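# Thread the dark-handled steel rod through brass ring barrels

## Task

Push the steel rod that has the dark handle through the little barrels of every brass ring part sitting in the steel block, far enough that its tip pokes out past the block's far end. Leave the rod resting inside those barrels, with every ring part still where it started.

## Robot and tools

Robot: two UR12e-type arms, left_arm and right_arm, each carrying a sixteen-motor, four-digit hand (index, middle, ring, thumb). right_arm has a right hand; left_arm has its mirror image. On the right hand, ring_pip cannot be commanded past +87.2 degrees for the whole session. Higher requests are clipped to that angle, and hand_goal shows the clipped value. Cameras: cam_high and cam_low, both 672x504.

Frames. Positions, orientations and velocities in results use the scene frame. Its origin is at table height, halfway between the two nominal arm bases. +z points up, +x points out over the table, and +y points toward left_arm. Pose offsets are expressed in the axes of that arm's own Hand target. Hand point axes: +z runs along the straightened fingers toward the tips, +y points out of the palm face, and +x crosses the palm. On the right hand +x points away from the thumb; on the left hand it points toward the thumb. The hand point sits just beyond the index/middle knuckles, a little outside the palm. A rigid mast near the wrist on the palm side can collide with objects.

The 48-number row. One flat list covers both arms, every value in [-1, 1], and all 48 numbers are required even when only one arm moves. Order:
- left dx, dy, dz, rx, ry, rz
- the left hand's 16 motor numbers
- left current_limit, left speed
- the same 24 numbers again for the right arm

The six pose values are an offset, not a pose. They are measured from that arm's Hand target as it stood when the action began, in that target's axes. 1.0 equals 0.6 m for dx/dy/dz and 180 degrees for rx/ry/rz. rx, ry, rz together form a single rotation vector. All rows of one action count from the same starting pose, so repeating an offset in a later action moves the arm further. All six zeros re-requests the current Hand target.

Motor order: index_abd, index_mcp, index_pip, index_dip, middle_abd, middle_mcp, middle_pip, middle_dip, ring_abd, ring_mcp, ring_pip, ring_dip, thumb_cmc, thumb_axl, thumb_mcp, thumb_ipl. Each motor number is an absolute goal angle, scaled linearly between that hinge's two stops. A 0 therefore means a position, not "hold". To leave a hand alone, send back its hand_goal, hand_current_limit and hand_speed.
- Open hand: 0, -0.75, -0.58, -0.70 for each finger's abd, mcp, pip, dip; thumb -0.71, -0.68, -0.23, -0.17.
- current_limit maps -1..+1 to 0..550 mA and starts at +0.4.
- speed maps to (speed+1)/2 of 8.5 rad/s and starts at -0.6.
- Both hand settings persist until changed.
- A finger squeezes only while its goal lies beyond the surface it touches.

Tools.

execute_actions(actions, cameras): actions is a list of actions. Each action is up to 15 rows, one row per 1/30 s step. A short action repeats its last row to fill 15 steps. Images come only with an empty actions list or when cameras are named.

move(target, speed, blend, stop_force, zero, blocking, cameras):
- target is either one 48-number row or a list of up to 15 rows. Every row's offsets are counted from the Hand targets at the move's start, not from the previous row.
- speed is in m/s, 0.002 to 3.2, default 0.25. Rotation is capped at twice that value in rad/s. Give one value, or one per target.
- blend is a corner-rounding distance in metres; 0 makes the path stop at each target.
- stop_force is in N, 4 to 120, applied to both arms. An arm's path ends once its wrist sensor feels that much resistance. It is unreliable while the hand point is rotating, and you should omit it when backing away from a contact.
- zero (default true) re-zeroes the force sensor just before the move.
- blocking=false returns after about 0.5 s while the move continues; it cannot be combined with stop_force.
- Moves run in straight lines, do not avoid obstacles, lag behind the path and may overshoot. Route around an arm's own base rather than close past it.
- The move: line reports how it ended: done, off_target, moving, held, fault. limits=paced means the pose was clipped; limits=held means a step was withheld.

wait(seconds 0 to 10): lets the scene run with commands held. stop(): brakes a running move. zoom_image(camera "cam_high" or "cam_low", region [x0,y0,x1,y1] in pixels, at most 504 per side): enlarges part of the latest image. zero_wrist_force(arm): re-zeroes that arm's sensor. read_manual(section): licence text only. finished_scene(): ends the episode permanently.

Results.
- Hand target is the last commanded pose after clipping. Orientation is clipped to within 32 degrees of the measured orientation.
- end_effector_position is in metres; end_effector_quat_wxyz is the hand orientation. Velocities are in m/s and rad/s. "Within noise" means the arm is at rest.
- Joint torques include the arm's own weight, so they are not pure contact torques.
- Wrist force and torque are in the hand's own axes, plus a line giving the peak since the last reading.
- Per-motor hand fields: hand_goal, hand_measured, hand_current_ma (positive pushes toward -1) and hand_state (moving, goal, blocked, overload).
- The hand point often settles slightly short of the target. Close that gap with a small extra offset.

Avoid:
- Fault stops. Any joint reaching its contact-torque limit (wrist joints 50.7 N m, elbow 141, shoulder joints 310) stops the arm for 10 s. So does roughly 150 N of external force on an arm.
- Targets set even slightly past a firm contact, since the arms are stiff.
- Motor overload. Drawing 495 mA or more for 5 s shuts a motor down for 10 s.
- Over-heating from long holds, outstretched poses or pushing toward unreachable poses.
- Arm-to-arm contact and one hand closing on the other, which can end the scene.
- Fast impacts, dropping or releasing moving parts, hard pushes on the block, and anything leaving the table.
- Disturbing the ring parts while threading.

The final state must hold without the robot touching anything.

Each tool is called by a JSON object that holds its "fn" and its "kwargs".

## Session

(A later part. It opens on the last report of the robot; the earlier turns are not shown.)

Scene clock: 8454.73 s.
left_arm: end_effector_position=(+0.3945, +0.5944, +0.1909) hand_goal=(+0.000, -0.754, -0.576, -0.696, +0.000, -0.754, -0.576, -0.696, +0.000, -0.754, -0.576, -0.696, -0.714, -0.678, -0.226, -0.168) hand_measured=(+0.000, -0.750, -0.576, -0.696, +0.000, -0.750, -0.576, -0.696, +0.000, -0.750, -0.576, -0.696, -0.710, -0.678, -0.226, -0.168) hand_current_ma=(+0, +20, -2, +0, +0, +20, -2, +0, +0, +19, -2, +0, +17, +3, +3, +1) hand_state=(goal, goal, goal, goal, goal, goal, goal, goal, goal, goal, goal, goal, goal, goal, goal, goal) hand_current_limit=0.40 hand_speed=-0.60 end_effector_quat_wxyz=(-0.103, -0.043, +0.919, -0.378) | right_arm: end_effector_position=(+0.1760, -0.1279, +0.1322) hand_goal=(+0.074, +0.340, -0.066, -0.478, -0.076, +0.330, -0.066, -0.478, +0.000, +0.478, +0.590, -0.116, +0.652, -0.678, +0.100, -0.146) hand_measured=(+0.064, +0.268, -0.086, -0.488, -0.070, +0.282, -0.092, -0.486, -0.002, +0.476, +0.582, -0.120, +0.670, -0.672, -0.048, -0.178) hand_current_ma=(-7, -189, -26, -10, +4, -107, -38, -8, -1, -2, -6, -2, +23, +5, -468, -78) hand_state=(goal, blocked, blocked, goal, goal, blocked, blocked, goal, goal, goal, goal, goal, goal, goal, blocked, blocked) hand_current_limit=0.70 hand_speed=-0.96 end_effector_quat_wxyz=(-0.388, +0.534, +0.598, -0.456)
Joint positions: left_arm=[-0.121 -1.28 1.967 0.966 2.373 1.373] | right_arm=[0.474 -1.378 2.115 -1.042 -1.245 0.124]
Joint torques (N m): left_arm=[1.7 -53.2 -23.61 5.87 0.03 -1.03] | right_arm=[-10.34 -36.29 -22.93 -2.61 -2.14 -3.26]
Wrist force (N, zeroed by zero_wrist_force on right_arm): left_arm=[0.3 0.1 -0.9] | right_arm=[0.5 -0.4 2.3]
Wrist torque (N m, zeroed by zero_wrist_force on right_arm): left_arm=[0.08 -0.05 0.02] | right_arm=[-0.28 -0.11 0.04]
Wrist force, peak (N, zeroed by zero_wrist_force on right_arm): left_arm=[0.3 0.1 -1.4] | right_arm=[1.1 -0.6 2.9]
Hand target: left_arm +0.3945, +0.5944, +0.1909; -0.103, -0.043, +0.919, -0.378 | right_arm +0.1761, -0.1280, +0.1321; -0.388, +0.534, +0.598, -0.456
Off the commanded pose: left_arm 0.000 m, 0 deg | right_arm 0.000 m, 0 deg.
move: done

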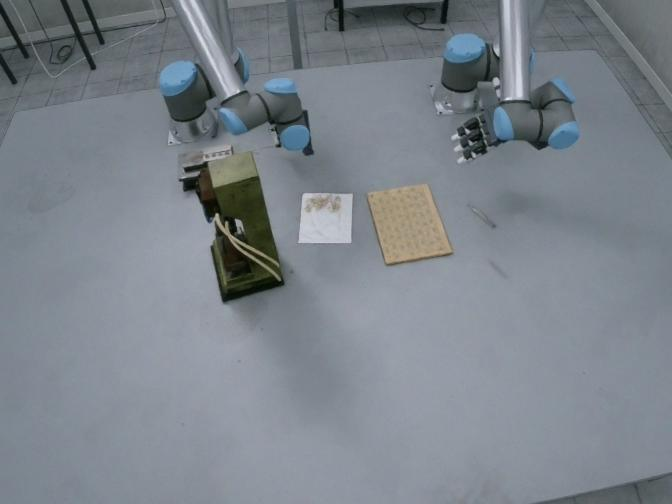

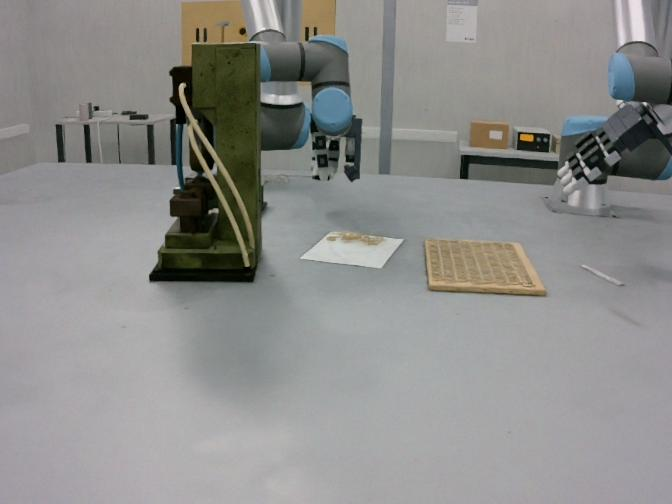

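{"fn": "move", "kwargs": {"target": [0,0,0,0,0,0,0,-0.754,-0.576,-0.696,0,-0.754,-0.576,-0.696,0,-0.754,-0.576,-0.696,-0.714,-0.678,-0.226,-0.168,0.4,-0.6,-0.0530,0.0003,0.0037,0,0,0,0.075,0.34,-0.0657,-0.4783,-0.075,0.33,-0.0657,-0.4783,0,0.479,0.591,-0.116,0.653,-0.678,0.1,-0.146,0.7,-0.96], "speed": 0.015, "stop_force": 4, "cameras": ["cam_high","cam_low"]}}

{"fn": "zoom_image", "kwargs": {"camera": "cam_high", "region": [215, 135, 259, 161]}}

{"fn": "zoom_image", "kwargs": {"camera": "cam_low", "region": [258, 145, 318, 195]}}

Scene clock: 8464.50 s.
left_arm: end_effector_position=(+0.3945, +0.5944, +0.1909) hand_goal=(+0.000, -0.754, -0.576, -0.696, +0.000, -0.754, -0.576, -0.696, +0.000, -0.754, -0.576, -0.696, -0.714, -0.678, -0.226, -0.168) hand_measured=(+0.000, -0.750, -0.576, -0.696, +0.000, -0.750, -0.576, -0.696, +0.000, -0.750, -0.576, -0.696, -0.710, -0.678, -0.226, -0.168) hand_current_ma=(+0, +20, -2, +0, +0, +20, -2, +0, +0, +19, -2, +0, +17, +3, +3, +1) hand_state=(goal, goal, goal, goal, goal, goal, goal, goal, goal, goal, goal, goal, goal, goal, goal, goal) hand_current_limit=0.40 hand_speed=-0.60 end_effector_quat_wxyz=(-0.103, -0.043, +0.919, -0.378) | right_arm: end_effector_position=(+0.1766, -0.1358, +0.1320) hand_goal=(+0.074, +0.340, -0.066, -0.478, -0.076, +0.330, -0.066, -0.478, +0.000, +0.478, +0.590, -0.116, +0.652, -0.678, +0.100, -0.146) hand_measured=(+0.080, +0.268, -0.086, -0.488, -0.054, +0.282, -0.092, -0.486, -0.002, +0.476, +0.582, -0.120, +0.680, -0.672, -0.048, -0.178) hand_current_ma=(+3, -189, -27, -11, +27, -107, -38, -8, -1, -2, -6, -2, +44, +5, -467, -78) hand_state=(goal, blocked, blocked, goal, blocked, blocked, blocked, goal, goal, goal, goal, goal, blocked, goal, blocked, blocked) hand_current_limit=0.70 hand_speed=-0.96 end_effector_quat_wxyz=(-0.388, +0.534, +0.598, -0.455)
Joint positions: left_arm=[-0.121 -1.28 1.967 0.966 2.373 1.373] | right_arm=[0.461 -1.385 2.125 -1.044 -1.257 0.12]
Joint torques (N m): left_arm=[-1.81 -53.68 -24.21 5.88 -0.07 -0.71] | right_arm=[12.37 -36.07 -34.74 3.21 1.26 4.09]
Wrist force (N, zeroed by zero_wrist_force on right_arm): left_arm=[0.1 0.1 -1.4] | right_arm=[2.7 -0.4 2.1]
Wrist torque (N m, zeroed by zero_wrist_force on right_arm): left_arm=[0.13 -0.03 0.00] | right_arm=[-0.27 -0.25 -0.10]
Wrist force, peak (N, zeroed by zero_wrist_force on right_arm): left_arm=[0.1 0.1 -1.4] | right_arm=[5.0 -0.9 2.4]
Hand target: left_arm +0.3945, +0.5944, +0.1909; -0.103, -0.043, +0.919, -0.378 | right_arm +0.1766, -0.1359, +0.1320; -0.388, +0.534, +0.598, -0.456 (not the last commanded pose)
Off the commanded pose: left_arm 0.000 m, 0 deg | right_arm 0.024 m, 0 deg.
move: contact (right_arm)

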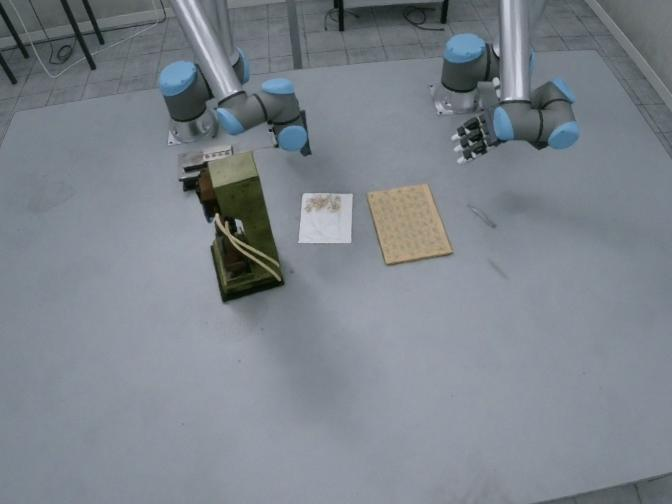

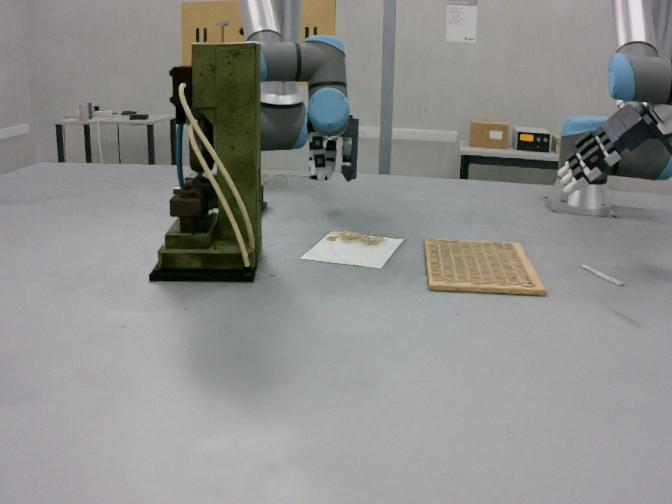

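Scaled by 11.455.

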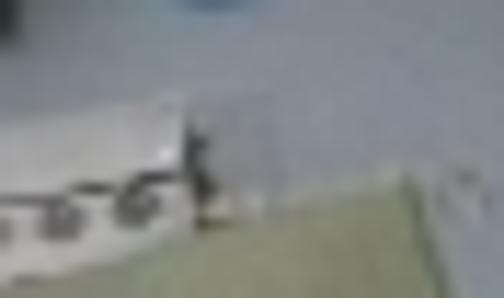

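Scaled by 8.400.

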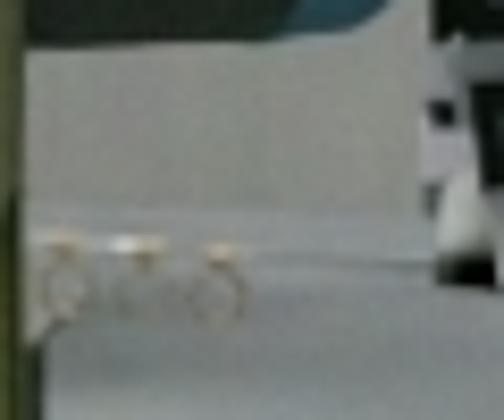

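{"fn": "move", "kwargs": {"target": [[0,0,0,0,0,0,0,-0.754,-0.576,-0.696,0,-0.754,-0.576,-0.696,0,-0.754,-0.576,-0.696,-0.714,-0.678,-0.226,-0.168,0.4,-0.6,0.0115,0,-0.0008,0,0,0,0.075,0.34,-0.0657,-0.4783,-0.075,0.33,-0.0657,-0.4783,0,0.479,0.591,-0.116,0.653,-0.678,0.1,-0.146,0.7,-0.96],[0,0,0,0,0,0,0,-0.754,-0.576,-0.696,0,-0.754,-0.576,-0.696,0,-0.754,-0.576,-0.696,-0.714,-0.678,-0.226,-0.168,0.4,-0.6,0.0175,-0.0243,-0.008,0,0,0,0.075,0.34,-0.0657,-0.4783,-0.075,0.33,-0.0657,-0.4783,0,0.479,0.591,-0.116,0.653,-0.678,0.1,-0.146,0.7,-0.96]], "speed": 0.03}}

{"fn": "move", "kwargs": {"target": [0,0,0,0,0,0,0,-0.754,-0.576,-0.696,0,-0.754,-0.576,-0.696,0,-0.754,-0.576,-0.696,-0.714,-0.678,-0.226,-0.168,0.4,-0.6,-0.0783,0.0003,0.0057,0,0,0,0.075,0.34,-0.0657,-0.4783,-0.075,0.33,-0.0657,-0.4783,0,0.479,0.591,-0.116,0.653,-0.678,0.1,-0.146,0.7,-0.96], "speed": 0.02, "stop_force": 4, "cameras": ["cam_high","cam_low"]}}

{"fn": "zoom_image", "kwargs": {"camera": "cam_high", "region": [205, 138, 255, 162]}}

{"fn": "zoom_image", "kwargs": {"camera": "cam_low", "region": [258, 145, 318, 195]}}

Scene clock: 8528.83 s.
left_arm: end_effector_position=(+0.3945, +0.5944, +0.1909) hand_goal=(+0.000, -0.754, -0.576, -0.696, +0.000, -0.754, -0.576, -0.696, +0.000, -0.754, -0.576, -0.696, -0.714, -0.678, -0.226, -0.168) hand_measured=(+0.000, -0.750, -0.576, -0.696, +0.000, -0.750, -0.576, -0.696, +0.000, -0.750, -0.576, -0.696, -0.710, -0.678, -0.226, -0.168) hand_current_ma=(+0, +20, -2, +0, +0, +20, -2, +0, +0, +19, -2, +0, +17, +3, +3, +1) hand_state=(goal, goal, goal, goal, goal, goal, goal, goal, goal, goal, goal, goal, goal, goal, goal, goal) hand_current_limit=0.40 hand_speed=-0.60 end_effector_quat_wxyz=(-0.103, -0.043, +0.919, -0.378) | right_arm: end_effector_position=(+0.1756, -0.1251, +0.1470) hand_goal=(+0.074, +0.340, -0.066, -0.478, -0.076, +0.330, -0.066, -0.478, +0.000, +0.478, +0.590, -0.116, +0.652, -0.678, +0.100, -0.146) hand_measured=(+0.066, +0.268, -0.086, -0.488, -0.068, +0.282, -0.092, -0.486, -0.002, +0.476, +0.582, -0.120, +0.672, -0.672, -0.048, -0.178) hand_current_ma=(-7, -189, -27, -11, +6, -107, -38, -8, -1, -2, -6, -2, +26, +5, -467, -78) hand_state=(goal, blocked, blocked, goal, goal, blocked, blocked, goal, goal, goal, goal, goal, goal, goal, blocked, blocked) hand_current_limit=0.70 hand_speed=-0.96 end_effector_quat_wxyz=(-0.388, +0.534, +0.598, -0.456)
Joint positions: left_arm=[-0.121 -1.28 1.967 0.966 2.373 1.373] | right_arm=[0.478 -1.394 2.101 -1.013 -1.24 0.126]
Joint torques (N m): left_arm=[0 -52.72 -24.24 5.78 0.02 -0.74] | right_arm=[12.58 -62.71 -35.76 2.8 1.53 3.78]
Wrist force (N, zeroed by zero_wrist_force on right_arm): left_arm=[0.2 -0.1 -1.2] | right_arm=[0.8 -0.9 2.5]
Wrist torque (N m, zeroed by zero_wrist_force on right_arm): left_arm=[0.08 -0.05 0.02] | right_arm=[-0.37 -0.15 -0.27]
Wrist force, peak (N, zeroed by zero_wrist_force on right_arm): left_arm=[0.1 -0.2 -1.3] | right_arm=[3.1 -0.9 2.4]
Hand target: left_arm +0.3945, +0.5944, +0.1909; -0.103, -0.043, +0.919, -0.378 | right_arm +0.1756, -0.1250, +0.1471; -0.388, +0.534, +0.598, -0.456
Off the commanded pose: left_arm 0.000 m, 0 deg | right_arm 0.000 m, 0 deg.
move: done

Scene clock: 8530.70 s.
left_arm: end_effector_position=(+0.3945, +0.5944, +0.1909) hand_goal=(+0.000, -0.754, -0.576, -0.696, +0.000, -0.754, -0.576, -0.696, +0.000, -0.754, -0.576, -0.696, -0.714, -0.678, -0.226, -0.168) hand_measured=(+0.000, -0.750, -0.576, -0.696, +0.000, -0.750, -0.576, -0.696, +0.000, -0.750, -0.576, -0.696, -0.710, -0.678, -0.226, -0.168) hand_current_ma=(+0, +20, -2, +0, +0, +20, -2, +0, +0, +19, -2, +0, +17, +3, +3, +1) hand_state=(goal, goal, goal, goal, goal, goal, goal, goal, goal, goal, goal, goal, goal, goal, goal, goal) hand_current_limit=0.40 hand_speed=-0.60 end_effector_quat_wxyz=(-0.103, -0.043, +0.919, -0.378) | right_arm: end_effector_position=(+0.1765, -0.1392, +0.1471) hand_goal=(+0.074, +0.340, -0.066, -0.478, -0.076, +0.330, -0.066, -0.478, +0.000, +0.478, +0.590, -0.116, +0.652, -0.678, +0.100, -0.146) hand_measured=(+0.080, +0.268, -0.086, -0.488, -0.052, +0.282, -0.092, -0.486, -0.002, +0.476, +0.582, -0.120, +0.680, -0.672, -0.048, -0.178) hand_current_ma=(+3, -189, -27, -11, +27, -107, -38, -8, -1, -2, -6, -2, +44, +5, -468, -78) hand_state=(goal, blocked, blocked, goal, blocked, blocked, blocked, goal, goal, goal, goal, goal, blocked, goal, blocked, blocked) hand_current_limit=0.70 hand_speed=-0.96 end_effector_quat_wxyz=(-0.388, +0.534, +0.598, -0.455)
Joint positions: left_arm=[-0.121 -1.28 1.967 0.966 2.373 1.373] | right_arm=[0.456 -1.407 2.118 -1.013 -1.262 0.118]
Joint torques (N m): left_arm=[2.43 -53.75 -23.43 5.84 -0.38 -0.39] | right_arm=[11.39 -37.22 -35.83 3.17 1.37 4.25]
Wrist force (N, zeroed by zero_wrist_force on right_arm): left_arm=[0.2 0.0 -1.0] | right_arm=[2.7 -0.9 2.3]
Wrist torque (N m, zeroed by zero_wrist_force on right_arm): left_arm=[0.08 -0.04 0.02] | right_arm=[-0.35 -0.24 -0.17]
Wrist force, peak (N, zeroed by zero_wrist_force on right_arm): left_arm=[0.1 0.1 -1.4] | right_arm=[4.7 -1.4 2.2]
Hand target: left_arm +0.3945, +0.5944, +0.1909; -0.103, -0.043, +0.919, -0.378 | right_arm +0.1765, -0.1392, +0.1471; -0.388, +0.534, +0.598, -0.456 (not the last commanded pose)
Off the commanded pose: left_arm 0.000 m, 0 deg | right_arm 0.033 m, 0 deg.
move: contact (right_arm)

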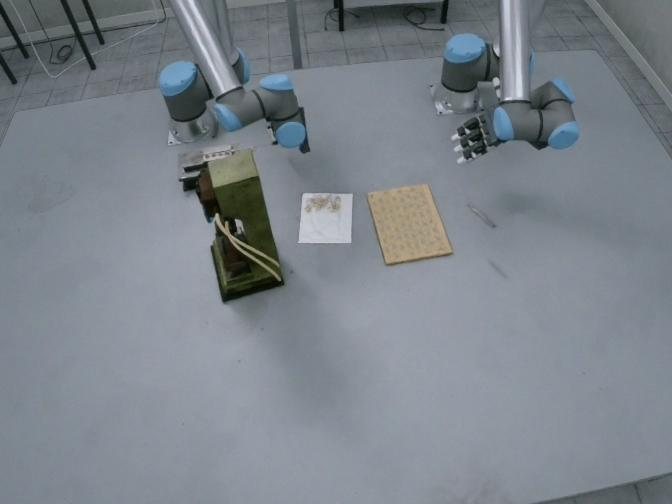

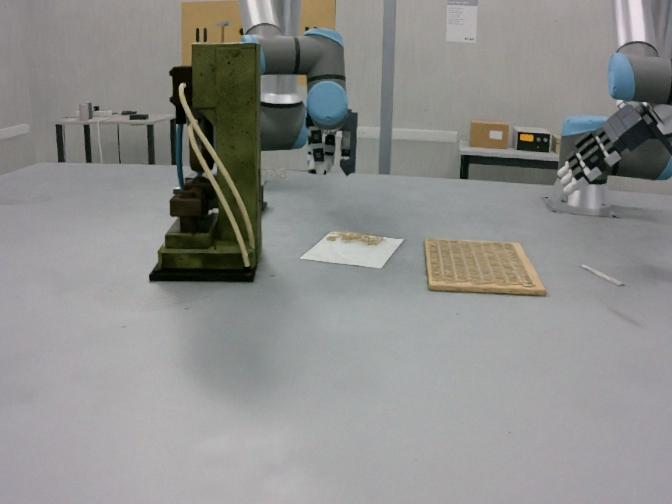

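Scaled by 10.080.

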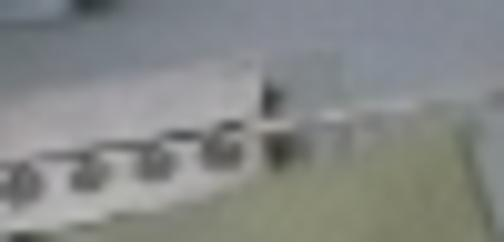

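Scaled by 8.400.

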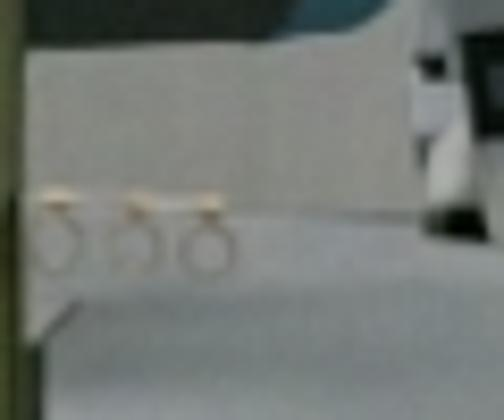

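{"fn": "move", "kwargs": {"target": [[0,0,0,0,0,0,0,-0.754,-0.576,-0.696,0,-0.754,-0.576,-0.696,0,-0.754,-0.576,-0.696,-0.714,-0.678,-0.226,-0.168,0.4,-0.6,0.015,-0.0045,-0.0033,0,0,0,0.075,0.34,-0.0657,-0.4783,-0.075,0.33,-0.0657,-0.4783,0,0.479,0.591,-0.116,0.653,-0.678,0.1,-0.146,0.7,-0.96],[0,0,0,0,0,0,0,-0.754,-0.576,-0.696,0,-0.754,-0.576,-0.696,0,-0.754,-0.576,-0.696,-0.714,-0.678,-0.226,-0.168,0.4,-0.6,-0.0193,-0.044,-0.0132,-0.0011,0.0048,-0.0159,0.075,0.34,-0.0657,-0.4783,-0.075,0.33,-0.0657,-0.4783,0,0.479,0.591,-0.116,0.653,-0.678,0.1,-0.146,0.7,-0.96],[0,0,0,0,0,0,0,-0.754,-0.576,-0.696,0,-0.754,-0.576,-0.696,0,-0.754,-0.576,-0.696,-0.714,-0.678,-0.226,-0.168,0.4,-0.6,-0.17,-0.0295,0.0092,-0.0011,0.0048,-0.0159,0.075,0.34,-0.0657,-0.4783,-0.075,0.33,-0.0657,-0.4783,0,0.479,0.591,-0.116,0.653,-0.678,0.1,-0.146,0.7,-0.96]], "speed": [0.03, 0.04, 0.04], "blend": [0.004, 0.006, 0], "cameras": ["cam_high","cam_low"]}}

{"fn": "zoom_image", "kwargs": {"camera": "cam_high", "region": [190, 135, 250, 165]}}

{"fn": "zoom_image", "kwargs": {"camera": "cam_low", "region": [255, 135, 305, 185]}}

Scene clock: 8682.63 s.
left_arm: end_effector_position=(+0.3945, +0.5944, +0.1909) hand_goal=(+0.000, -0.754, -0.576, -0.696, +0.000, -0.754, -0.576, -0.696, +0.000, -0.754, -0.576, -0.696, -0.714, -0.678, -0.226, -0.168) hand_measured=(+0.000, -0.750, -0.576, -0.696, +0.000, -0.750, -0.576, -0.696, +0.000, -0.750, -0.576, -0.696, -0.710, -0.678, -0.226, -0.168) hand_current_ma=(+0, +20, -2, +0, +0, +20, -2, +0, +0, +19, -2, +0, +17, +3, +3, +1) hand_state=(goal, goal, goal, goal, goal, goal, goal, goal, goal, goal, goal, goal, goal, goal, goal, goal) hand_current_limit=0.40 hand_speed=-0.60 end_effector_quat_wxyz=(-0.103, -0.043, +0.919, -0.378) | right_arm: end_effector_position=(+0.1794, -0.2411, +0.1648) hand_goal=(+0.074, +0.340, -0.066, -0.478, -0.076, +0.330, -0.066, -0.478, +0.000, +0.478, +0.590, -0.116, +0.652, -0.678, +0.100, -0.146) hand_measured=(+0.064, +0.268, -0.086, -0.488, -0.068, +0.282, -0.092, -0.486, -0.002, +0.476, +0.582, -0.120, +0.670, -0.672, -0.048, -0.178) hand_current_ma=(-8, -189, -27, -11, +6, -107, -38, -8, -1, -2, -6, -2, +25, +5, -467, -78) hand_state=(goal, blocked, blocked, goal, goal, blocked, blocked, goal, goal, goal, goal, goal, goal, goal, blocked, blocked) hand_current_limit=0.70 hand_speed=-0.96 end_effector_quat_wxyz=(-0.403, +0.523, +0.609, -0.441)
Joint positions: left_arm=[-0.121 -1.28 1.967 0.966 2.373 1.373] | right_arm=[0.26 -1.537 2.22 -0.977 -1.433 0.011]
Joint torques (N m): left_arm=[0.66 -51.02 -24.57 5.76 -0.37 -1.06] | right_arm=[-11.23 -49.55 -23.26 -2.21 -1.98 -3.15]
Wrist force (N, zeroed by zero_wrist_force on right_arm): left_arm=[0.4 0.3 -1.1] | right_arm=[0.7 -0.8 2.3]
Wrist torque (N m, zeroed by zero_wrist_force on right_arm): left_arm=[0.12 -0.06 0.03] | right_arm=[-0.35 -0.12 0.05]
Wrist force, peak (N, zeroed by zero_wrist_force on right_arm): left_arm=[0.4 0.3 -1.3] | right_arm=[3.2 -1.1 2.7]
Hand target: left_arm +0.3945, +0.5944, +0.1909; -0.103, -0.043, +0.919, -0.378 | right_arm +0.1794, -0.2413, +0.1648; -0.403, +0.523, +0.609, -0.441
Off the commanded pose: left_arm 0.000 m, 0 deg | right_arm 0.000 m, 0 deg.
move: done

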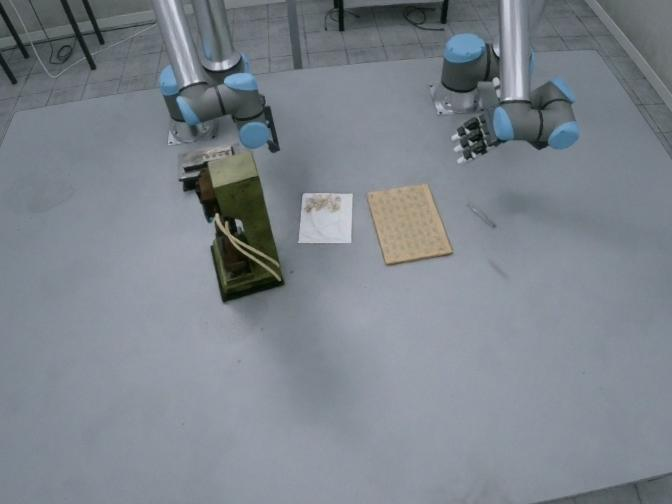

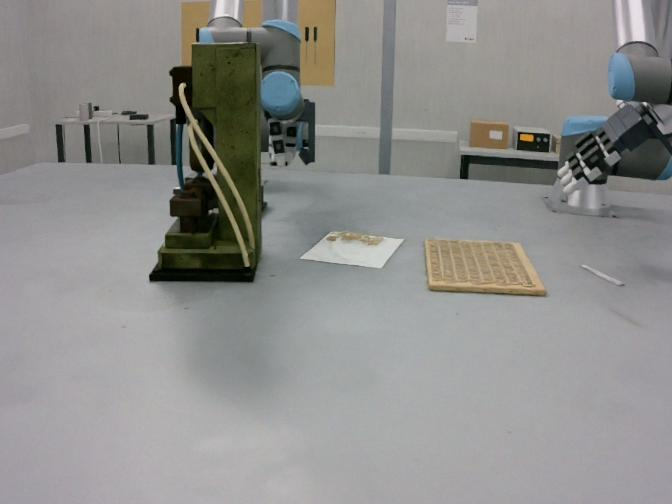

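Scaled by 8.400.

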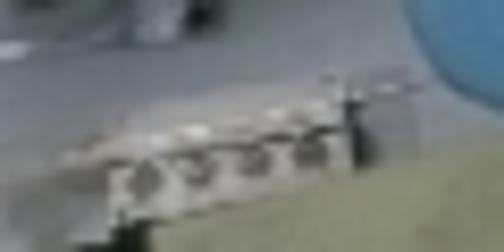

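Scaled by 10.080.

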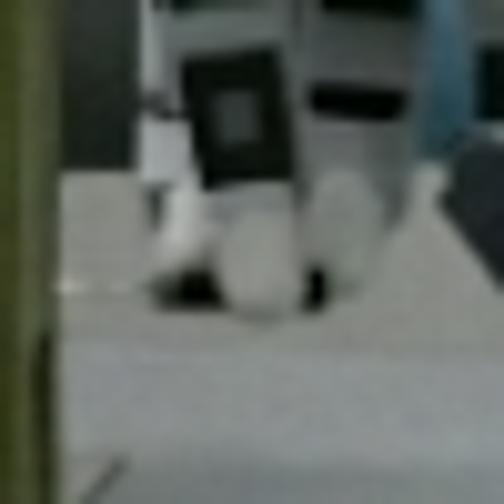

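{"fn": "zoom_image", "kwargs": {"camera": "cam_high", "region": [194, 138, 242, 164]}}

Scaled by 10.500.

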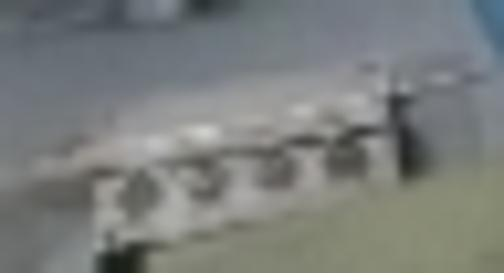

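{"fn": "move", "kwargs": {"target": [[0,0,0,0,0,0,0,-0.754,-0.576,-0.696,0,-0.754,-0.576,-0.696,0,-0.754,-0.576,-0.696,-0.714,-0.678,-0.226,-0.168,0.4,-0.6,-0.0005,0.0163,0.0049,0,0,0,0.075,0.34,-0.0657,-0.4783,-0.075,0.33,-0.0657,-0.4783,0,0.479,0.591,-0.116,0.653,-0.678,0.1,-0.146,0.7,-0.96],[0,0,0,0,0,0,0,-0.754,-0.576,-0.696,0,-0.754,-0.576,-0.696,0,-0.754,-0.576,-0.696,-0.714,-0.678,-0.226,-0.168,0.4,-0.6,0.0005,0.016,0.0135,0,0,0,0.075,0.34,-0.0657,-0.4783,-0.075,0.33,-0.0657,-0.4783,0,0.479,0.591,-0.116,0.653,-0.678,0.1,-0.146,0.7,-0.96],[0,0,0,0,0,0,0,-0.754,-0.576,-0.696,0,-0.754,-0.576,-0.696,0,-0.754,-0.576,-0.696,-0.714,-0.678,-0.226,-0.168,0.4,-0.6,0.0015,0.0172,0.0225,0,0,0,0.075,0.34,-0.0657,-0.4783,-0.075,0.33,-0.0657,-0.4783,0,0.479,0.591,-0.116,0.653,-0.678,0.1,-0.146,0.7,-0.96],[0,0,0,0,0,0,0,-0.754,-0.576,-0.696,0,-0.754,-0.576,-0.696,0,-0.754,-0.576,-0.696,-0.714,-0.678,-0.226,-0.168,0.4,-0.6,0.0022,0.0207,0.0313,0,0,0,0.075,0.34,-0.0657,-0.4783,-0.075,0.33,-0.0657,-0.4783,0,0.479,0.591,-0.116,0.653,-0.678,0.1,-0.146,0.7,-0.96]], "speed": 0.015, "blend": [0.001, 0.002, 0.002, 0], "cameras": ["cam_high"]}}

{"fn": "zoom_image", "kwargs": {"camera": "cam_high", "region": [194, 138, 242, 164]}}

Scene clock: 8720.53 s.
left_arm: end_effector_position=(+0.3945, +0.5944, +0.1909) hand_goal=(+0.000, -0.754, -0.576, -0.696, +0.000, -0.754, -0.576, -0.696, +0.000, -0.754, -0.576, -0.696, -0.714, -0.678, -0.226, -0.168) hand_measured=(+0.000, -0.750, -0.576, -0.696, +0.000, -0.750, -0.576, -0.696, +0.000, -0.750, -0.576, -0.696, -0.710, -0.678, -0.226, -0.168) hand_current_ma=(+0, +20, -2, +0, +0, +20, -2, +0, +0, +19, -2, +0, +17, +3, +3, +1) hand_state=(goal, goal, goal, goal, goal, goal, goal, goal, goal, goal, goal, goal, goal, goal, goal, goal) hand_current_limit=0.40 hand_speed=-0.60 end_effector_quat_wxyz=(-0.103, -0.043, +0.919, -0.378) | right_arm: end_effector_position=(+0.1650, -0.2413, +0.1477) hand_goal=(+0.074, +0.340, -0.066, -0.478, -0.076, +0.330, -0.066, -0.478, +0.000, +0.478, +0.590, -0.116, +0.652, -0.678, +0.100, -0.146) hand_measured=(+0.060, +0.272, -0.086, -0.488, -0.070, +0.282, -0.096, -0.490, -0.002, +0.476, +0.582, -0.120, +0.670, -0.672, -0.046, -0.178) hand_current_ma=(-13, -172, -27, -11, +4, -107, -47, -12, -1, -2, -6, -2, +25, +5, -468, -78) hand_state=(goal, blocked, blocked, goal, goal, blocked, blocked, goal, goal, goal, goal, goal, goal, goal, blocked, blocked) hand_current_limit=0.70 hand_speed=-0.96 end_effector_quat_wxyz=(-0.403, +0.523, +0.609, -0.441)
Joint positions: left_arm=[-0.121 -1.28 1.967 0.966 2.373 1.373] | right_arm=[0.268 -1.534 2.256 -1.017 -1.426 0.013]
Joint torques (N m): left_arm=[-0.05 -52.89 -23.93 5.8 -0.19 -0.55] | right_arm=[13.22 -50.48 -21.79 -2.21 1.66 3.69]
Wrist force (N, zeroed by zero_wrist_force on right_arm): left_arm=[0.0 -0.1 -0.9] | right_arm=[0.5 -1.3 2.7]
Wrist torque (N m, zeroed by zero_wrist_force on right_arm): left_arm=[0.06 -0.02 0.00] | right_arm=[-0.42 -0.10 -0.26]
Wrist force, peak (N, zeroed by zero_wrist_force on right_arm): left_arm=[0.4 -0.2 -1.3] | right_arm=[0.8 -1.0 3.1]
Hand target: left_arm +0.3945, +0.5944, +0.1909; -0.103, -0.043, +0.919, -0.378 | right_arm +0.1649, -0.2413, +0.1476; -0.403, +0.523, +0.609, -0.441
Off the commanded pose: left_arm 0.000 m, 0 deg | right_arm 0.000 m, 0 deg.
move: done
Images, in order (width x height): cam_high 672x504.

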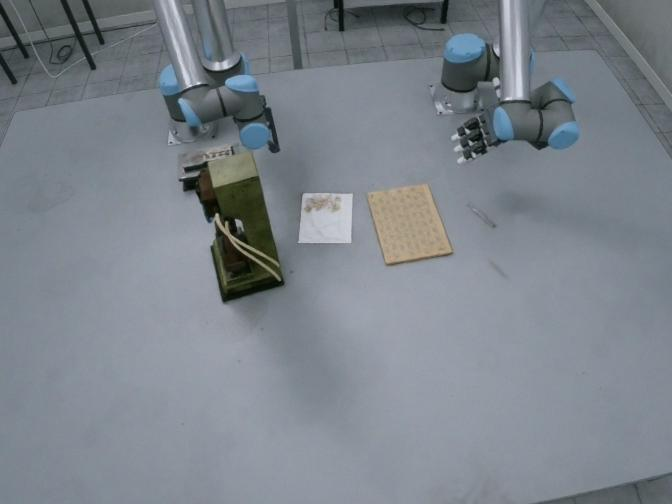

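Scaled by 10.500.

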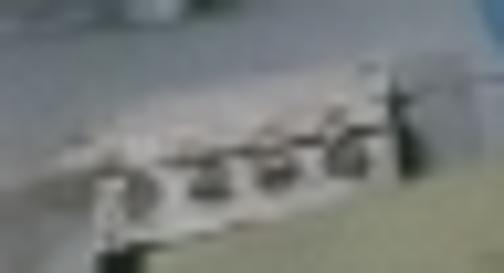

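{"fn": "move", "kwargs": {"target": [[0,0,0,0,0,0,0,-0.754,-0.576,-0.696,0,-0.754,-0.576,-0.696,0,-0.754,-0.576,-0.696,-0.714,-0.678,-0.226,-0.168,0.4,-0.6,0.0005,0.0052,0.007,0,0,0,0.075,0.34,-0.0657,-0.4783,-0.075,0.33,-0.0657,-0.4783,0,0.479,0.591,-0.116,0.653,-0.678,0.1,-0.146,0.7,-0.96],[0,0,0,0,0,0,0,-0.754,-0.576,-0.696,0,-0.754,-0.576,-0.696,0,-0.754,-0.576,-0.696,-0.714,-0.678,-0.226,-0.168,0.4,-0.6,0.0007,0.0107,0.012,0,0,0,0.075,0.34,-0.0657,-0.4783,-0.075,0.33,-0.0657,-0.4783,0,0.479,0.591,-0.116,0.653,-0.678,0.1,-0.146,0.7,-0.96]], "speed": 0.012, "stop_force": 4, "blend": [0.002, 0], "cameras": ["cam_high"]}}

{"fn": "zoom_image", "kwargs": {"camera": "cam_high", "region": [194, 138, 242, 164]}}

Scene clock: 8736.30 s.
left_arm: end_effector_position=(+0.3945, +0.5944, +0.1909) hand_goal=(+0.000, -0.754, -0.576, -0.696, +0.000, -0.754, -0.576, -0.696, +0.000, -0.754, -0.576, -0.696, -0.714, -0.678, -0.226, -0.168) hand_measured=(+0.000, -0.750, -0.576, -0.696, +0.000, -0.750, -0.576, -0.696, +0.000, -0.750, -0.576, -0.696, -0.710, -0.678, -0.226, -0.168) hand_current_ma=(+0, +20, -2, +0, +0, +20, -2, +0, +0, +19, -2, +0, +17, +3, +3, +1) hand_state=(goal, goal, goal, goal, goal, goal, goal, goal, goal, goal, goal, goal, goal, goal, goal, goal) hand_current_limit=0.40 hand_speed=-0.60 end_effector_quat_wxyz=(-0.103, -0.043, +0.919, -0.378) | right_arm: end_effector_position=(+0.1598, -0.2413, +0.1394) hand_goal=(+0.074, +0.340, -0.066, -0.478, -0.076, +0.330, -0.066, -0.478, +0.000, +0.478, +0.590, -0.116, +0.652, -0.678, +0.100, -0.146) hand_measured=(+0.058, +0.272, -0.086, -0.488, -0.070, +0.282, -0.096, -0.490, -0.002, +0.476, +0.582, -0.120, +0.672, -0.672, -0.040, -0.178) hand_current_ma=(-15, -172, -27, -11, +3, -107, -47, -12, -1, -2, -6, -2, +26, +5, -468, -78) hand_state=(goal, blocked, blocked, goal, goal, blocked, blocked, goal, goal, goal, goal, goal, goal, goal, blocked, blocked) hand_current_limit=0.70 hand_speed=-0.96 end_effector_quat_wxyz=(-0.403, +0.523, +0.609, -0.441)
Joint positions: left_arm=[-0.121 -1.28 1.967 0.966 2.373 1.373] | right_arm=[0.271 -1.53 2.271 -1.036 -1.424 0.014]
Joint torques (N m): left_arm=[1.17 -51.71 -24.25 5.93 0.04 -0.91] | right_arm=[11.66 -24.3 -21.69 -2.39 1.71 3.67]
Wrist force (N, zeroed by zero_wrist_force on right_arm): left_arm=[0.1 -0.1 -1.1] | right_arm=[0.4 -1.1 2.6]
Wrist torque (N m, zeroed by zero_wrist_force on right_arm): left_arm=[0.07 -0.03 0.01] | right_arm=[-0.38 -0.08 -0.27]
Wrist force, peak (N, zeroed by zero_wrist_force on right_arm): left_arm=[0.2 0.1 -1.3] | right_arm=[1.0 -1.3 2.9]
Hand target: left_arm +0.3945, +0.5944, +0.1909; -0.103, -0.043, +0.919, -0.378 | right_arm +0.1598, -0.2413, +0.1394; -0.403, +0.523, +0.609, -0.441
Off the commanded pose: left_arm 0.000 m, 0 deg | right_arm 0.000 m, 0 deg.
move: done
Images, in order (width x height): cam_high 672x504.

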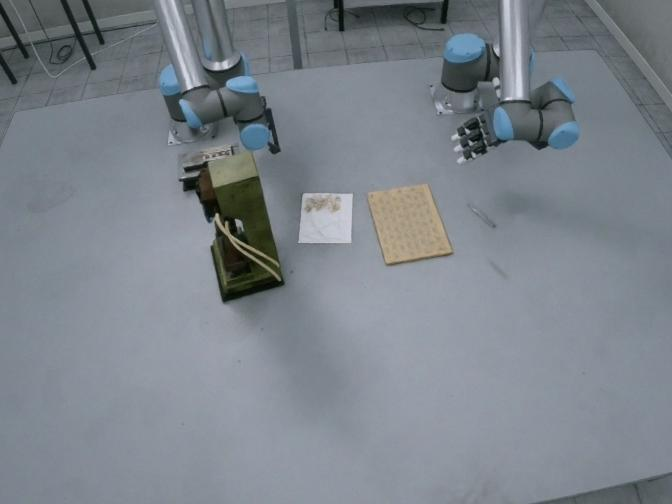

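Scaled by 10.500.

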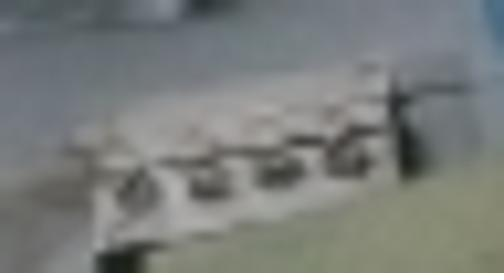

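{"fn": "zoom_image", "kwargs": {"camera": "cam_high", "region": [222, 136, 252, 156]}}

{"fn": "zoom_image", "kwargs": {"camera": "cam_high", "region": [196, 142, 226, 162]}}

Scaled by 16.800.

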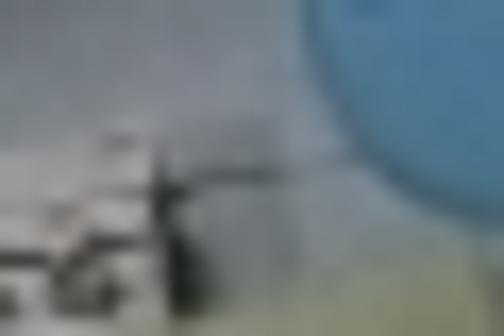

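Scaled by 16.800.

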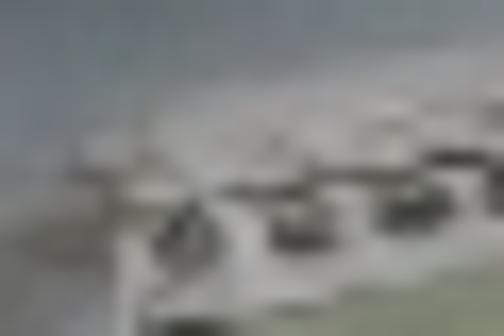

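{"fn": "move", "kwargs": {"target": [[0,0,0,0,0,0,0,-0.754,-0.576,-0.696,0,-0.754,-0.576,-0.696,0,-0.754,-0.576,-0.696,-0.714,-0.678,-0.226,-0.168,0.4,-0.6,-0.0008,-0.0105,-0.0123,0,0,0,0.075,0.34,-0.0657,-0.4783,-0.075,0.33,-0.0657,-0.4783,0,0.479,0.591,-0.116,0.653,-0.678,0.1,-0.146,0.7,-0.96],[0,0,0,0,0,0,0,-0.754,-0.576,-0.696,0,-0.754,-0.576,-0.696,0,-0.754,-0.576,-0.696,-0.714,-0.678,-0.226,-0.168,0.4,-0.6,-0.002,-0.0077,-0.0218,0,0,0,0.075,0.34,-0.0657,-0.4783,-0.075,0.33,-0.0657,-0.4783,0,0.479,0.591,-0.116,0.653,-0.678,0.1,-0.146,0.7,-0.96],[0,0,0,0,0,0,0,-0.754,-0.576,-0.696,0,-0.754,-0.576,-0.696,0,-0.754,-0.576,-0.696,-0.714,-0.678,-0.226,-0.168,0.4,-0.6,-0.0015,-0.0025,-0.0147,0,0,0,0.075,0.34,-0.0657,-0.4783,-0.075,0.33,-0.0657,-0.4783,0,0.479,0.591,-0.116,0.653,-0.678,0.1,-0.146,0.7,-0.96],[0,0,0,0,0,0,0,-0.754,-0.576,-0.696,0,-0.754,-0.576,-0.696,0,-0.754,-0.576,-0.696,-0.714,-0.678,-0.226,-0.168,0.4,-0.6,-0.0013,0.003,-0.01,0,0,0,0.075,0.34,-0.0657,-0.4783,-0.075,0.33,-0.0657,-0.4783,0,0.479,0.591,-0.116,0.653,-0.678,0.1,-0.146,0.7,-0.96]], "speed": 0.012, "stop_force": 4, "blend": [0.001, 0.001, 0.002, 0], "cameras": ["cam_high"]}}

{"fn": "zoom_image", "kwargs": {"camera": "cam_high", "region": [222, 136, 252, 156]}}

{"fn": "zoom_image", "kwargs": {"camera": "cam_high", "region": [196, 142, 226, 162]}}

Scene clock: 8823.07 s.
left_arm: end_effector_position=(+0.3945, +0.5944, +0.1909) hand_goal=(+0.000, -0.754, -0.576, -0.696, +0.000, -0.754, -0.576, -0.696, +0.000, -0.754, -0.576, -0.696, -0.714, -0.678, -0.226, -0.168) hand_measured=(+0.000, -0.750, -0.576, -0.696, +0.000, -0.750, -0.576, -0.696, +0.000, -0.750, -0.576, -0.696, -0.710, -0.678, -0.226, -0.168) hand_current_ma=(+0, +20, -2, +0, +0, +20, -2, +0, +0, +19, -2, +0, +17, +3, +3, +1) hand_state=(goal, goal, goal, goal, goal, goal, goal, goal, goal, goal, goal, goal, goal, goal, goal, goal) hand_current_limit=0.40 hand_speed=-0.60 end_effector_quat_wxyz=(-0.103, -0.043, +0.919, -0.378) | right_arm: end_effector_position=(+0.1661, -0.2413, +0.1393) hand_goal=(+0.074, +0.340, -0.066, -0.478, -0.076, +0.330, -0.066, -0.478, +0.000, +0.478, +0.590, -0.116, +0.652, -0.678, +0.100, -0.146) hand_measured=(+0.058, +0.276, -0.086, -0.488, -0.072, +0.282, -0.096, -0.490, -0.002, +0.476, +0.582, -0.120, +0.672, -0.672, -0.040, -0.178) hand_current_ma=(-16, -162, -27, -11, +2, -107, -47, -12, -1, -2, -6, -2, +28, +5, -467, -78) hand_state=(goal, blocked, blocked, goal, goal, blocked, blocked, goal, goal, goal, goal, goal, blocked, goal, blocked, blocked) hand_current_limit=0.70 hand_speed=-0.96 end_effector_quat_wxyz=(-0.403, +0.523, +0.609, -0.441)
Joint positions: left_arm=[-0.121 -1.28 1.967 0.966 2.373 1.373] | right_arm=[0.267 -1.521 2.262 -1.036 -1.427 0.013]
Joint torques (N m): left_arm=[0.71 -53.62 -22.9 6.01 -0.15 -0.7] | right_arm=[12.26 -23.86 -21.88 -2.03 1.54 3.7]
Wrist force (N, zeroed by zero_wrist_force on right_arm): left_arm=[0.2 0.0 -0.9] | right_arm=[0.5 -1.0 2.5]
Wrist torque (N m, zeroed by zero_wrist_force on right_arm): left_arm=[0.07 -0.04 0.01] | right_arm=[-0.38 -0.11 -0.12]
Wrist force, peak (N, zeroed by zero_wrist_force on right_arm): left_arm=[-0.2 -0.1 -1.4] | right_arm=[0.9 -1.6 2.8]
Hand target: left_arm +0.3945, +0.5944, +0.1909; -0.103, -0.043, +0.919, -0.378 | right_arm +0.1661, -0.2413, +0.1393; -0.403, +0.523, +0.609, -0.441
Off the commanded pose: left_arm 0.000 m, 0 deg | right_arm 0.000 m, 0 deg.
move: done
Images, in order (width x height): cam_high 672x504.

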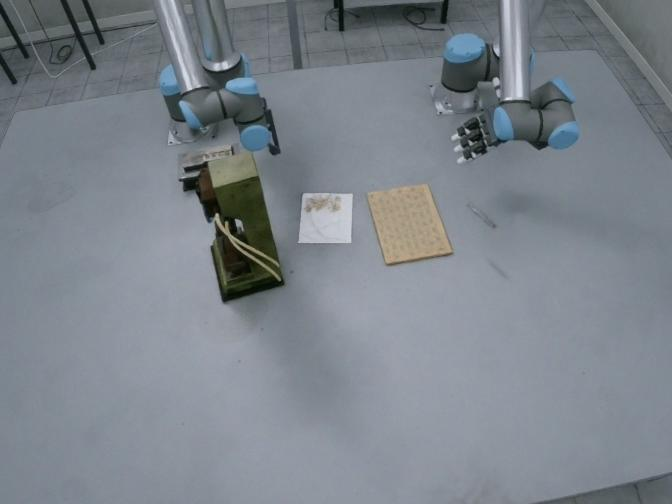

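Scaled by 16.800.

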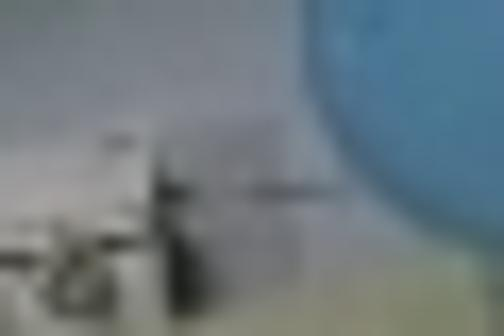

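Scaled by 16.800.

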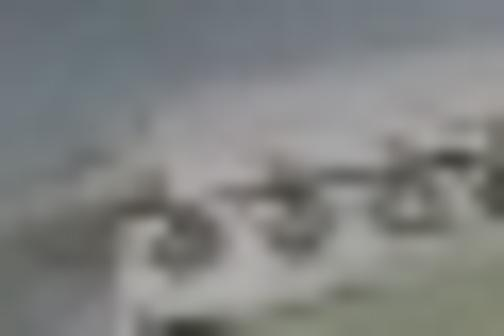

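{"fn": "move", "kwargs": {"target": [[0,0,0,0,0,0,0,-0.754,-0.576,-0.696,0,-0.754,-0.576,-0.696,0,-0.754,-0.576,-0.696,-0.714,-0.678,-0.226,-0.168,0.4,-0.6,0,0.0045,0.0027,0,0,0,0.075,0.34,-0.0657,-0.4783,-0.075,0.33,-0.0657,-0.4783,0,0.479,0.591,-0.116,0.653,-0.678,0.1,-0.146,0.7,-0.96],[0,0,0,0,0,0,0,-0.754,-0.576,-0.696,0,-0.754,-0.576,-0.696,0,-0.754,-0.576,-0.696,-0.714,-0.678,-0.226,-0.168,0.4,-0.6,0,0.0072,0.004,0,0,0,0.075,0.34,-0.0657,-0.4783,-0.075,0.33,-0.0657,-0.4783,0,0.479,0.591,-0.116,0.653,-0.678,0.1,-0.146,0.7,-0.96]], "speed": 0.008, "stop_force": 4, "blend": [0.001, 0], "cameras": ["cam_high"]}}

{"fn": "zoom_image", "kwargs": {"camera": "cam_high", "region": [222, 136, 252, 156]}}

{"fn": "zoom_image", "kwargs": {"camera": "cam_high", "region": [196, 142, 226, 162]}}

Scene clock: 8842.70 s.
left_arm: end_effector_position=(+0.3945, +0.5944, +0.1909) hand_goal=(+0.000, -0.754, -0.576, -0.696, +0.000, -0.754, -0.576, -0.696, +0.000, -0.754, -0.576, -0.696, -0.714, -0.678, -0.226, -0.168) hand_measured=(+0.000, -0.750, -0.576, -0.696, +0.000, -0.750, -0.576, -0.696, +0.000, -0.750, -0.576, -0.696, -0.710, -0.678, -0.226, -0.168) hand_current_ma=(+0, +20, -2, +0, +0, +20, -2, +0, +0, +19, -2, +0, +17, +3, +3, +1) hand_state=(goal, goal, goal, goal, goal, goal, goal, goal, goal, goal, goal, goal, goal, goal, goal, goal) hand_current_limit=0.40 hand_speed=-0.60 end_effector_quat_wxyz=(-0.103, -0.043, +0.919, -0.378) | right_arm: end_effector_position=(+0.1651, -0.2413, +0.1345) hand_goal=(+0.074, +0.340, -0.066, -0.478, -0.076, +0.330, -0.066, -0.478, +0.000, +0.478, +0.590, -0.116, +0.652, -0.678, +0.100, -0.146) hand_measured=(+0.056, +0.276, -0.086, -0.488, -0.072, +0.282, -0.096, -0.490, -0.002, +0.476, +0.582, -0.120, +0.674, -0.672, -0.036, -0.178) hand_current_ma=(-20, -162, -27, -11, +2, -107, -47, -12, -1, -2, -6, -2, +31, +5, -467, -78) hand_state=(goal, blocked, blocked, goal, goal, blocked, blocked, goal, goal, goal, goal, goal, blocked, goal, blocked, blocked) hand_current_limit=0.70 hand_speed=-0.96 end_effector_quat_wxyz=(-0.403, +0.523, +0.609, -0.441)
Joint positions: left_arm=[-0.121 -1.28 1.967 0.966 2.373 1.373] | right_arm=[0.268 -1.516 2.267 -1.047 -1.426 0.013]
Joint torques (N m): left_arm=[-0.07 -55.1 -24.26 5.7 -0.37 -1.23] | right_arm=[11.28 -22.97 -21.01 -2.1 1.62 3.84]
Wrist force (N, zeroed by zero_wrist_force on right_arm): left_arm=[0.2 -0.1 -1.0] | right_arm=[0.9 -1.2 2.7]
Wrist torque (N m, zeroed by zero_wrist_force on right_arm): left_arm=[0.07 -0.05 0.02] | right_arm=[-0.42 -0.15 -0.17]
Wrist force, peak (N, zeroed by zero_wrist_force on right_arm): left_arm=[0.3 -0.2 -1.5] | right_arm=[1.0 -1.4 2.8]
Hand target: left_arm +0.3945, +0.5944, +0.1909; -0.103, -0.043, +0.919, -0.378 | right_arm +0.1651, -0.2413, +0.1345; -0.403, +0.523, +0.609, -0.441
Off the commanded pose: left_arm 0.000 m, 0 deg | right_arm 0.000 m, 0 deg.
move: done; blend cut to 0.0009 m at target 1
Images, in order (width x height): cam_high 672x504.

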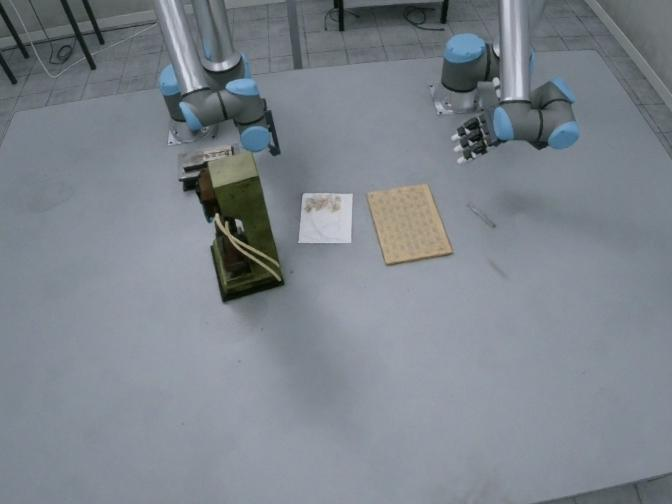

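Scaled by 16.800.

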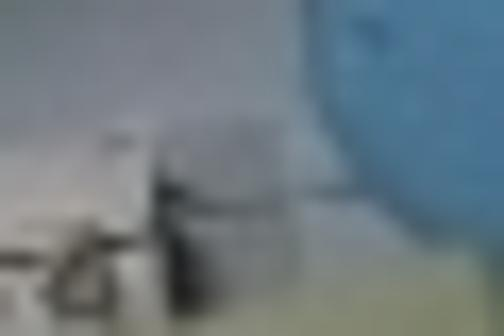

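Scaled by 16.800.

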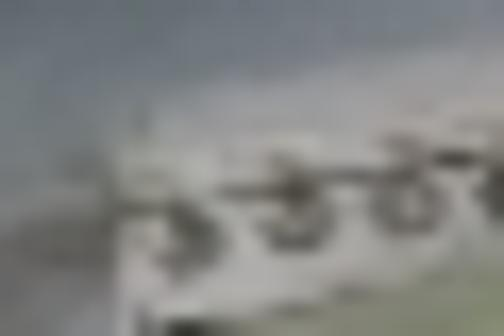

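{"fn": "zoom_image", "kwargs": {"camera": "cam_high", "region": [198, 144, 216, 160]}}

{"fn": "zoom_image", "kwargs": {"camera": "cam_high", "region": [214, 144, 232, 160]}}

Scaled by 28.000.

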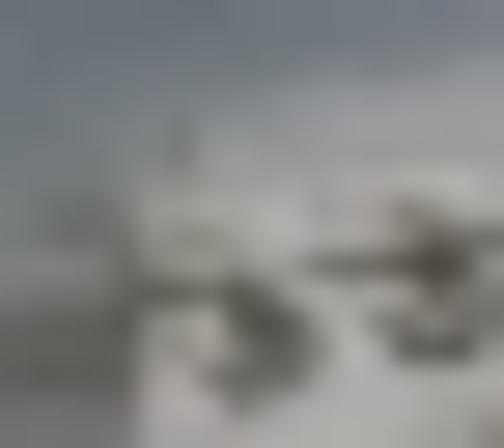

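Scaled by 28.000.

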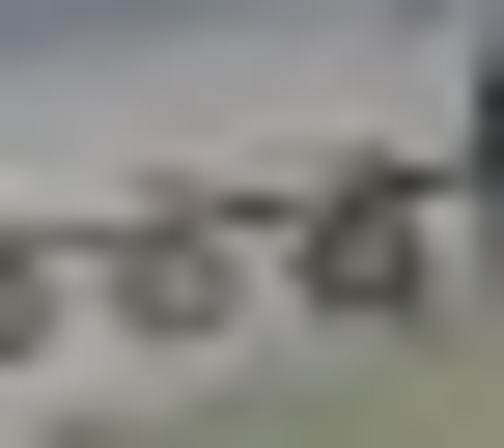

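{"fn": "move", "kwargs": {"target": [0,0,0,0,0,0,0,-0.754,-0.576,-0.696,0,-0.754,-0.576,-0.696,0,-0.754,-0.576,-0.696,-0.714,-0.678,-0.226,-0.168,0.4,-0.6,-0.0001,0.0048,0.0014,0,0,0,0.075,0.34,-0.0657,-0.4783,-0.075,0.33,-0.0657,-0.4783,0,0.479,0.591,-0.116,0.653,-0.678,0.1,-0.146,0.7,-0.96], "speed": 0.006, "stop_force": 4, "cameras": ["cam_high"]}}

{"fn": "zoom_image", "kwargs": {"camera": "cam_high", "region": [222, 136, 252, 156]}}

{"fn": "zoom_image", "kwargs": {"camera": "cam_high", "region": [196, 142, 226, 162]}}

Scene clock: 8867.27 s.
left_arm: end_effector_position=(+0.3945, +0.5944, +0.1909) hand_goal=(+0.000, -0.754, -0.576, -0.696, +0.000, -0.754, -0.576, -0.696, +0.000, -0.754, -0.576, -0.696, -0.714, -0.678, -0.226, -0.168) hand_measured=(+0.000, -0.750, -0.576, -0.696, +0.000, -0.750, -0.576, -0.696, +0.000, -0.750, -0.576, -0.696, -0.710, -0.678, -0.226, -0.168) hand_current_ma=(+0, +20, -2, +0, +0, +20, -2, +0, +0, +19, -2, +0, +17, +3, +3, +1) hand_state=(goal, goal, goal, goal, goal, goal, goal, goal, goal, goal, goal, goal, goal, goal, goal, goal) hand_current_limit=0.40 hand_speed=-0.60 end_effector_quat_wxyz=(-0.103, -0.043, +0.919, -0.378) | right_arm: end_effector_position=(+0.1651, -0.2413, +0.1315) hand_goal=(+0.074, +0.340, -0.066, -0.478, -0.076, +0.330, -0.066, -0.478, +0.000, +0.478, +0.590, -0.116, +0.652, -0.678, +0.100, -0.146) hand_measured=(+0.054, +0.276, -0.086, -0.488, -0.072, +0.282, -0.096, -0.490, -0.002, +0.476, +0.582, -0.120, +0.676, -0.672, -0.032, -0.178) hand_current_ma=(-22, -162, -27, -11, +2, -107, -47, -12, -1, -2, -6, -2, +34, +5, -468, -78) hand_state=(goal, blocked, blocked, goal, goal, blocked, blocked, goal, goal, goal, goal, goal, blocked, goal, blocked, blocked) hand_current_limit=0.70 hand_speed=-0.96 end_effector_quat_wxyz=(-0.403, +0.523, +0.609, -0.441)
Joint positions: left_arm=[-0.121 -1.28 1.967 0.966 2.373 1.373] | right_arm=[0.268 -1.511 2.27 -1.053 -1.426 0.013]
Joint torques (N m): left_arm=[0.08 -51.28 -24.36 5.7 -0.01 -1.11] | right_arm=[11.27 -24.1 -20.65 -2.13 1.57 3.67]
Wrist force (N, zeroed by zero_wrist_force on right_arm): left_arm=[-0.1 0.1 -1.0] | right_arm=[0.8 -0.8 2.6]
Wrist torque (N m, zeroed by zero_wrist_force on right_arm): left_arm=[0.09 -0.01 -0.01] | right_arm=[-0.38 -0.14 -0.18]
Wrist force, peak (N, zeroed by zero_wrist_force on right_arm): left_arm=[0.1 0.0 -1.4] | right_arm=[0.9 -1.3 2.7]
Hand target: left_arm +0.3945, +0.5944, +0.1909; -0.103, -0.043, +0.919, -0.378 | right_arm +0.1651, -0.2413, +0.1315; -0.403, +0.523, +0.609, -0.441
Off the commanded pose: left_arm 0.000 m, 0 deg | right_arm 0.000 m, 0 deg.
move: done
Images, in order (width x height): cam_high 672x504.

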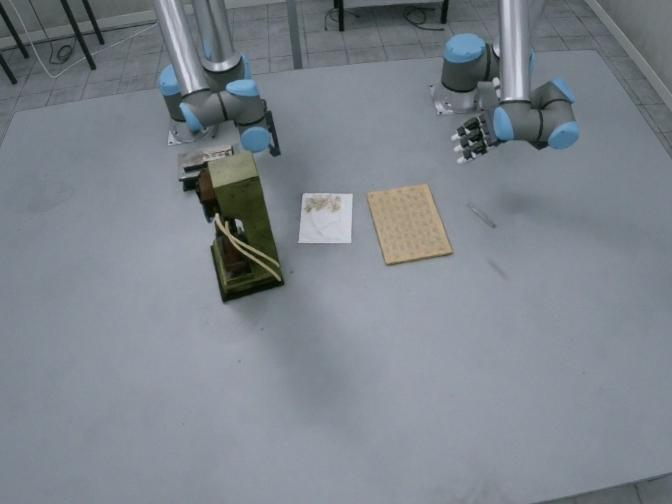

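Scaled by 16.800.

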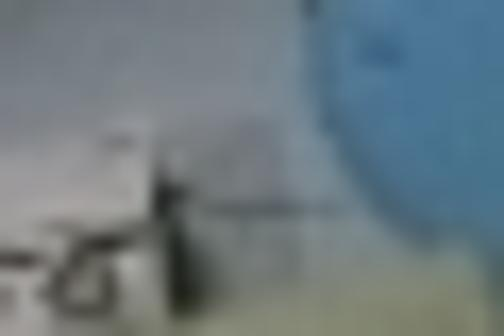

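Scaled by 16.800.

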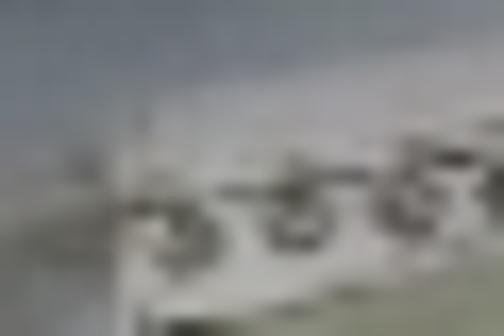

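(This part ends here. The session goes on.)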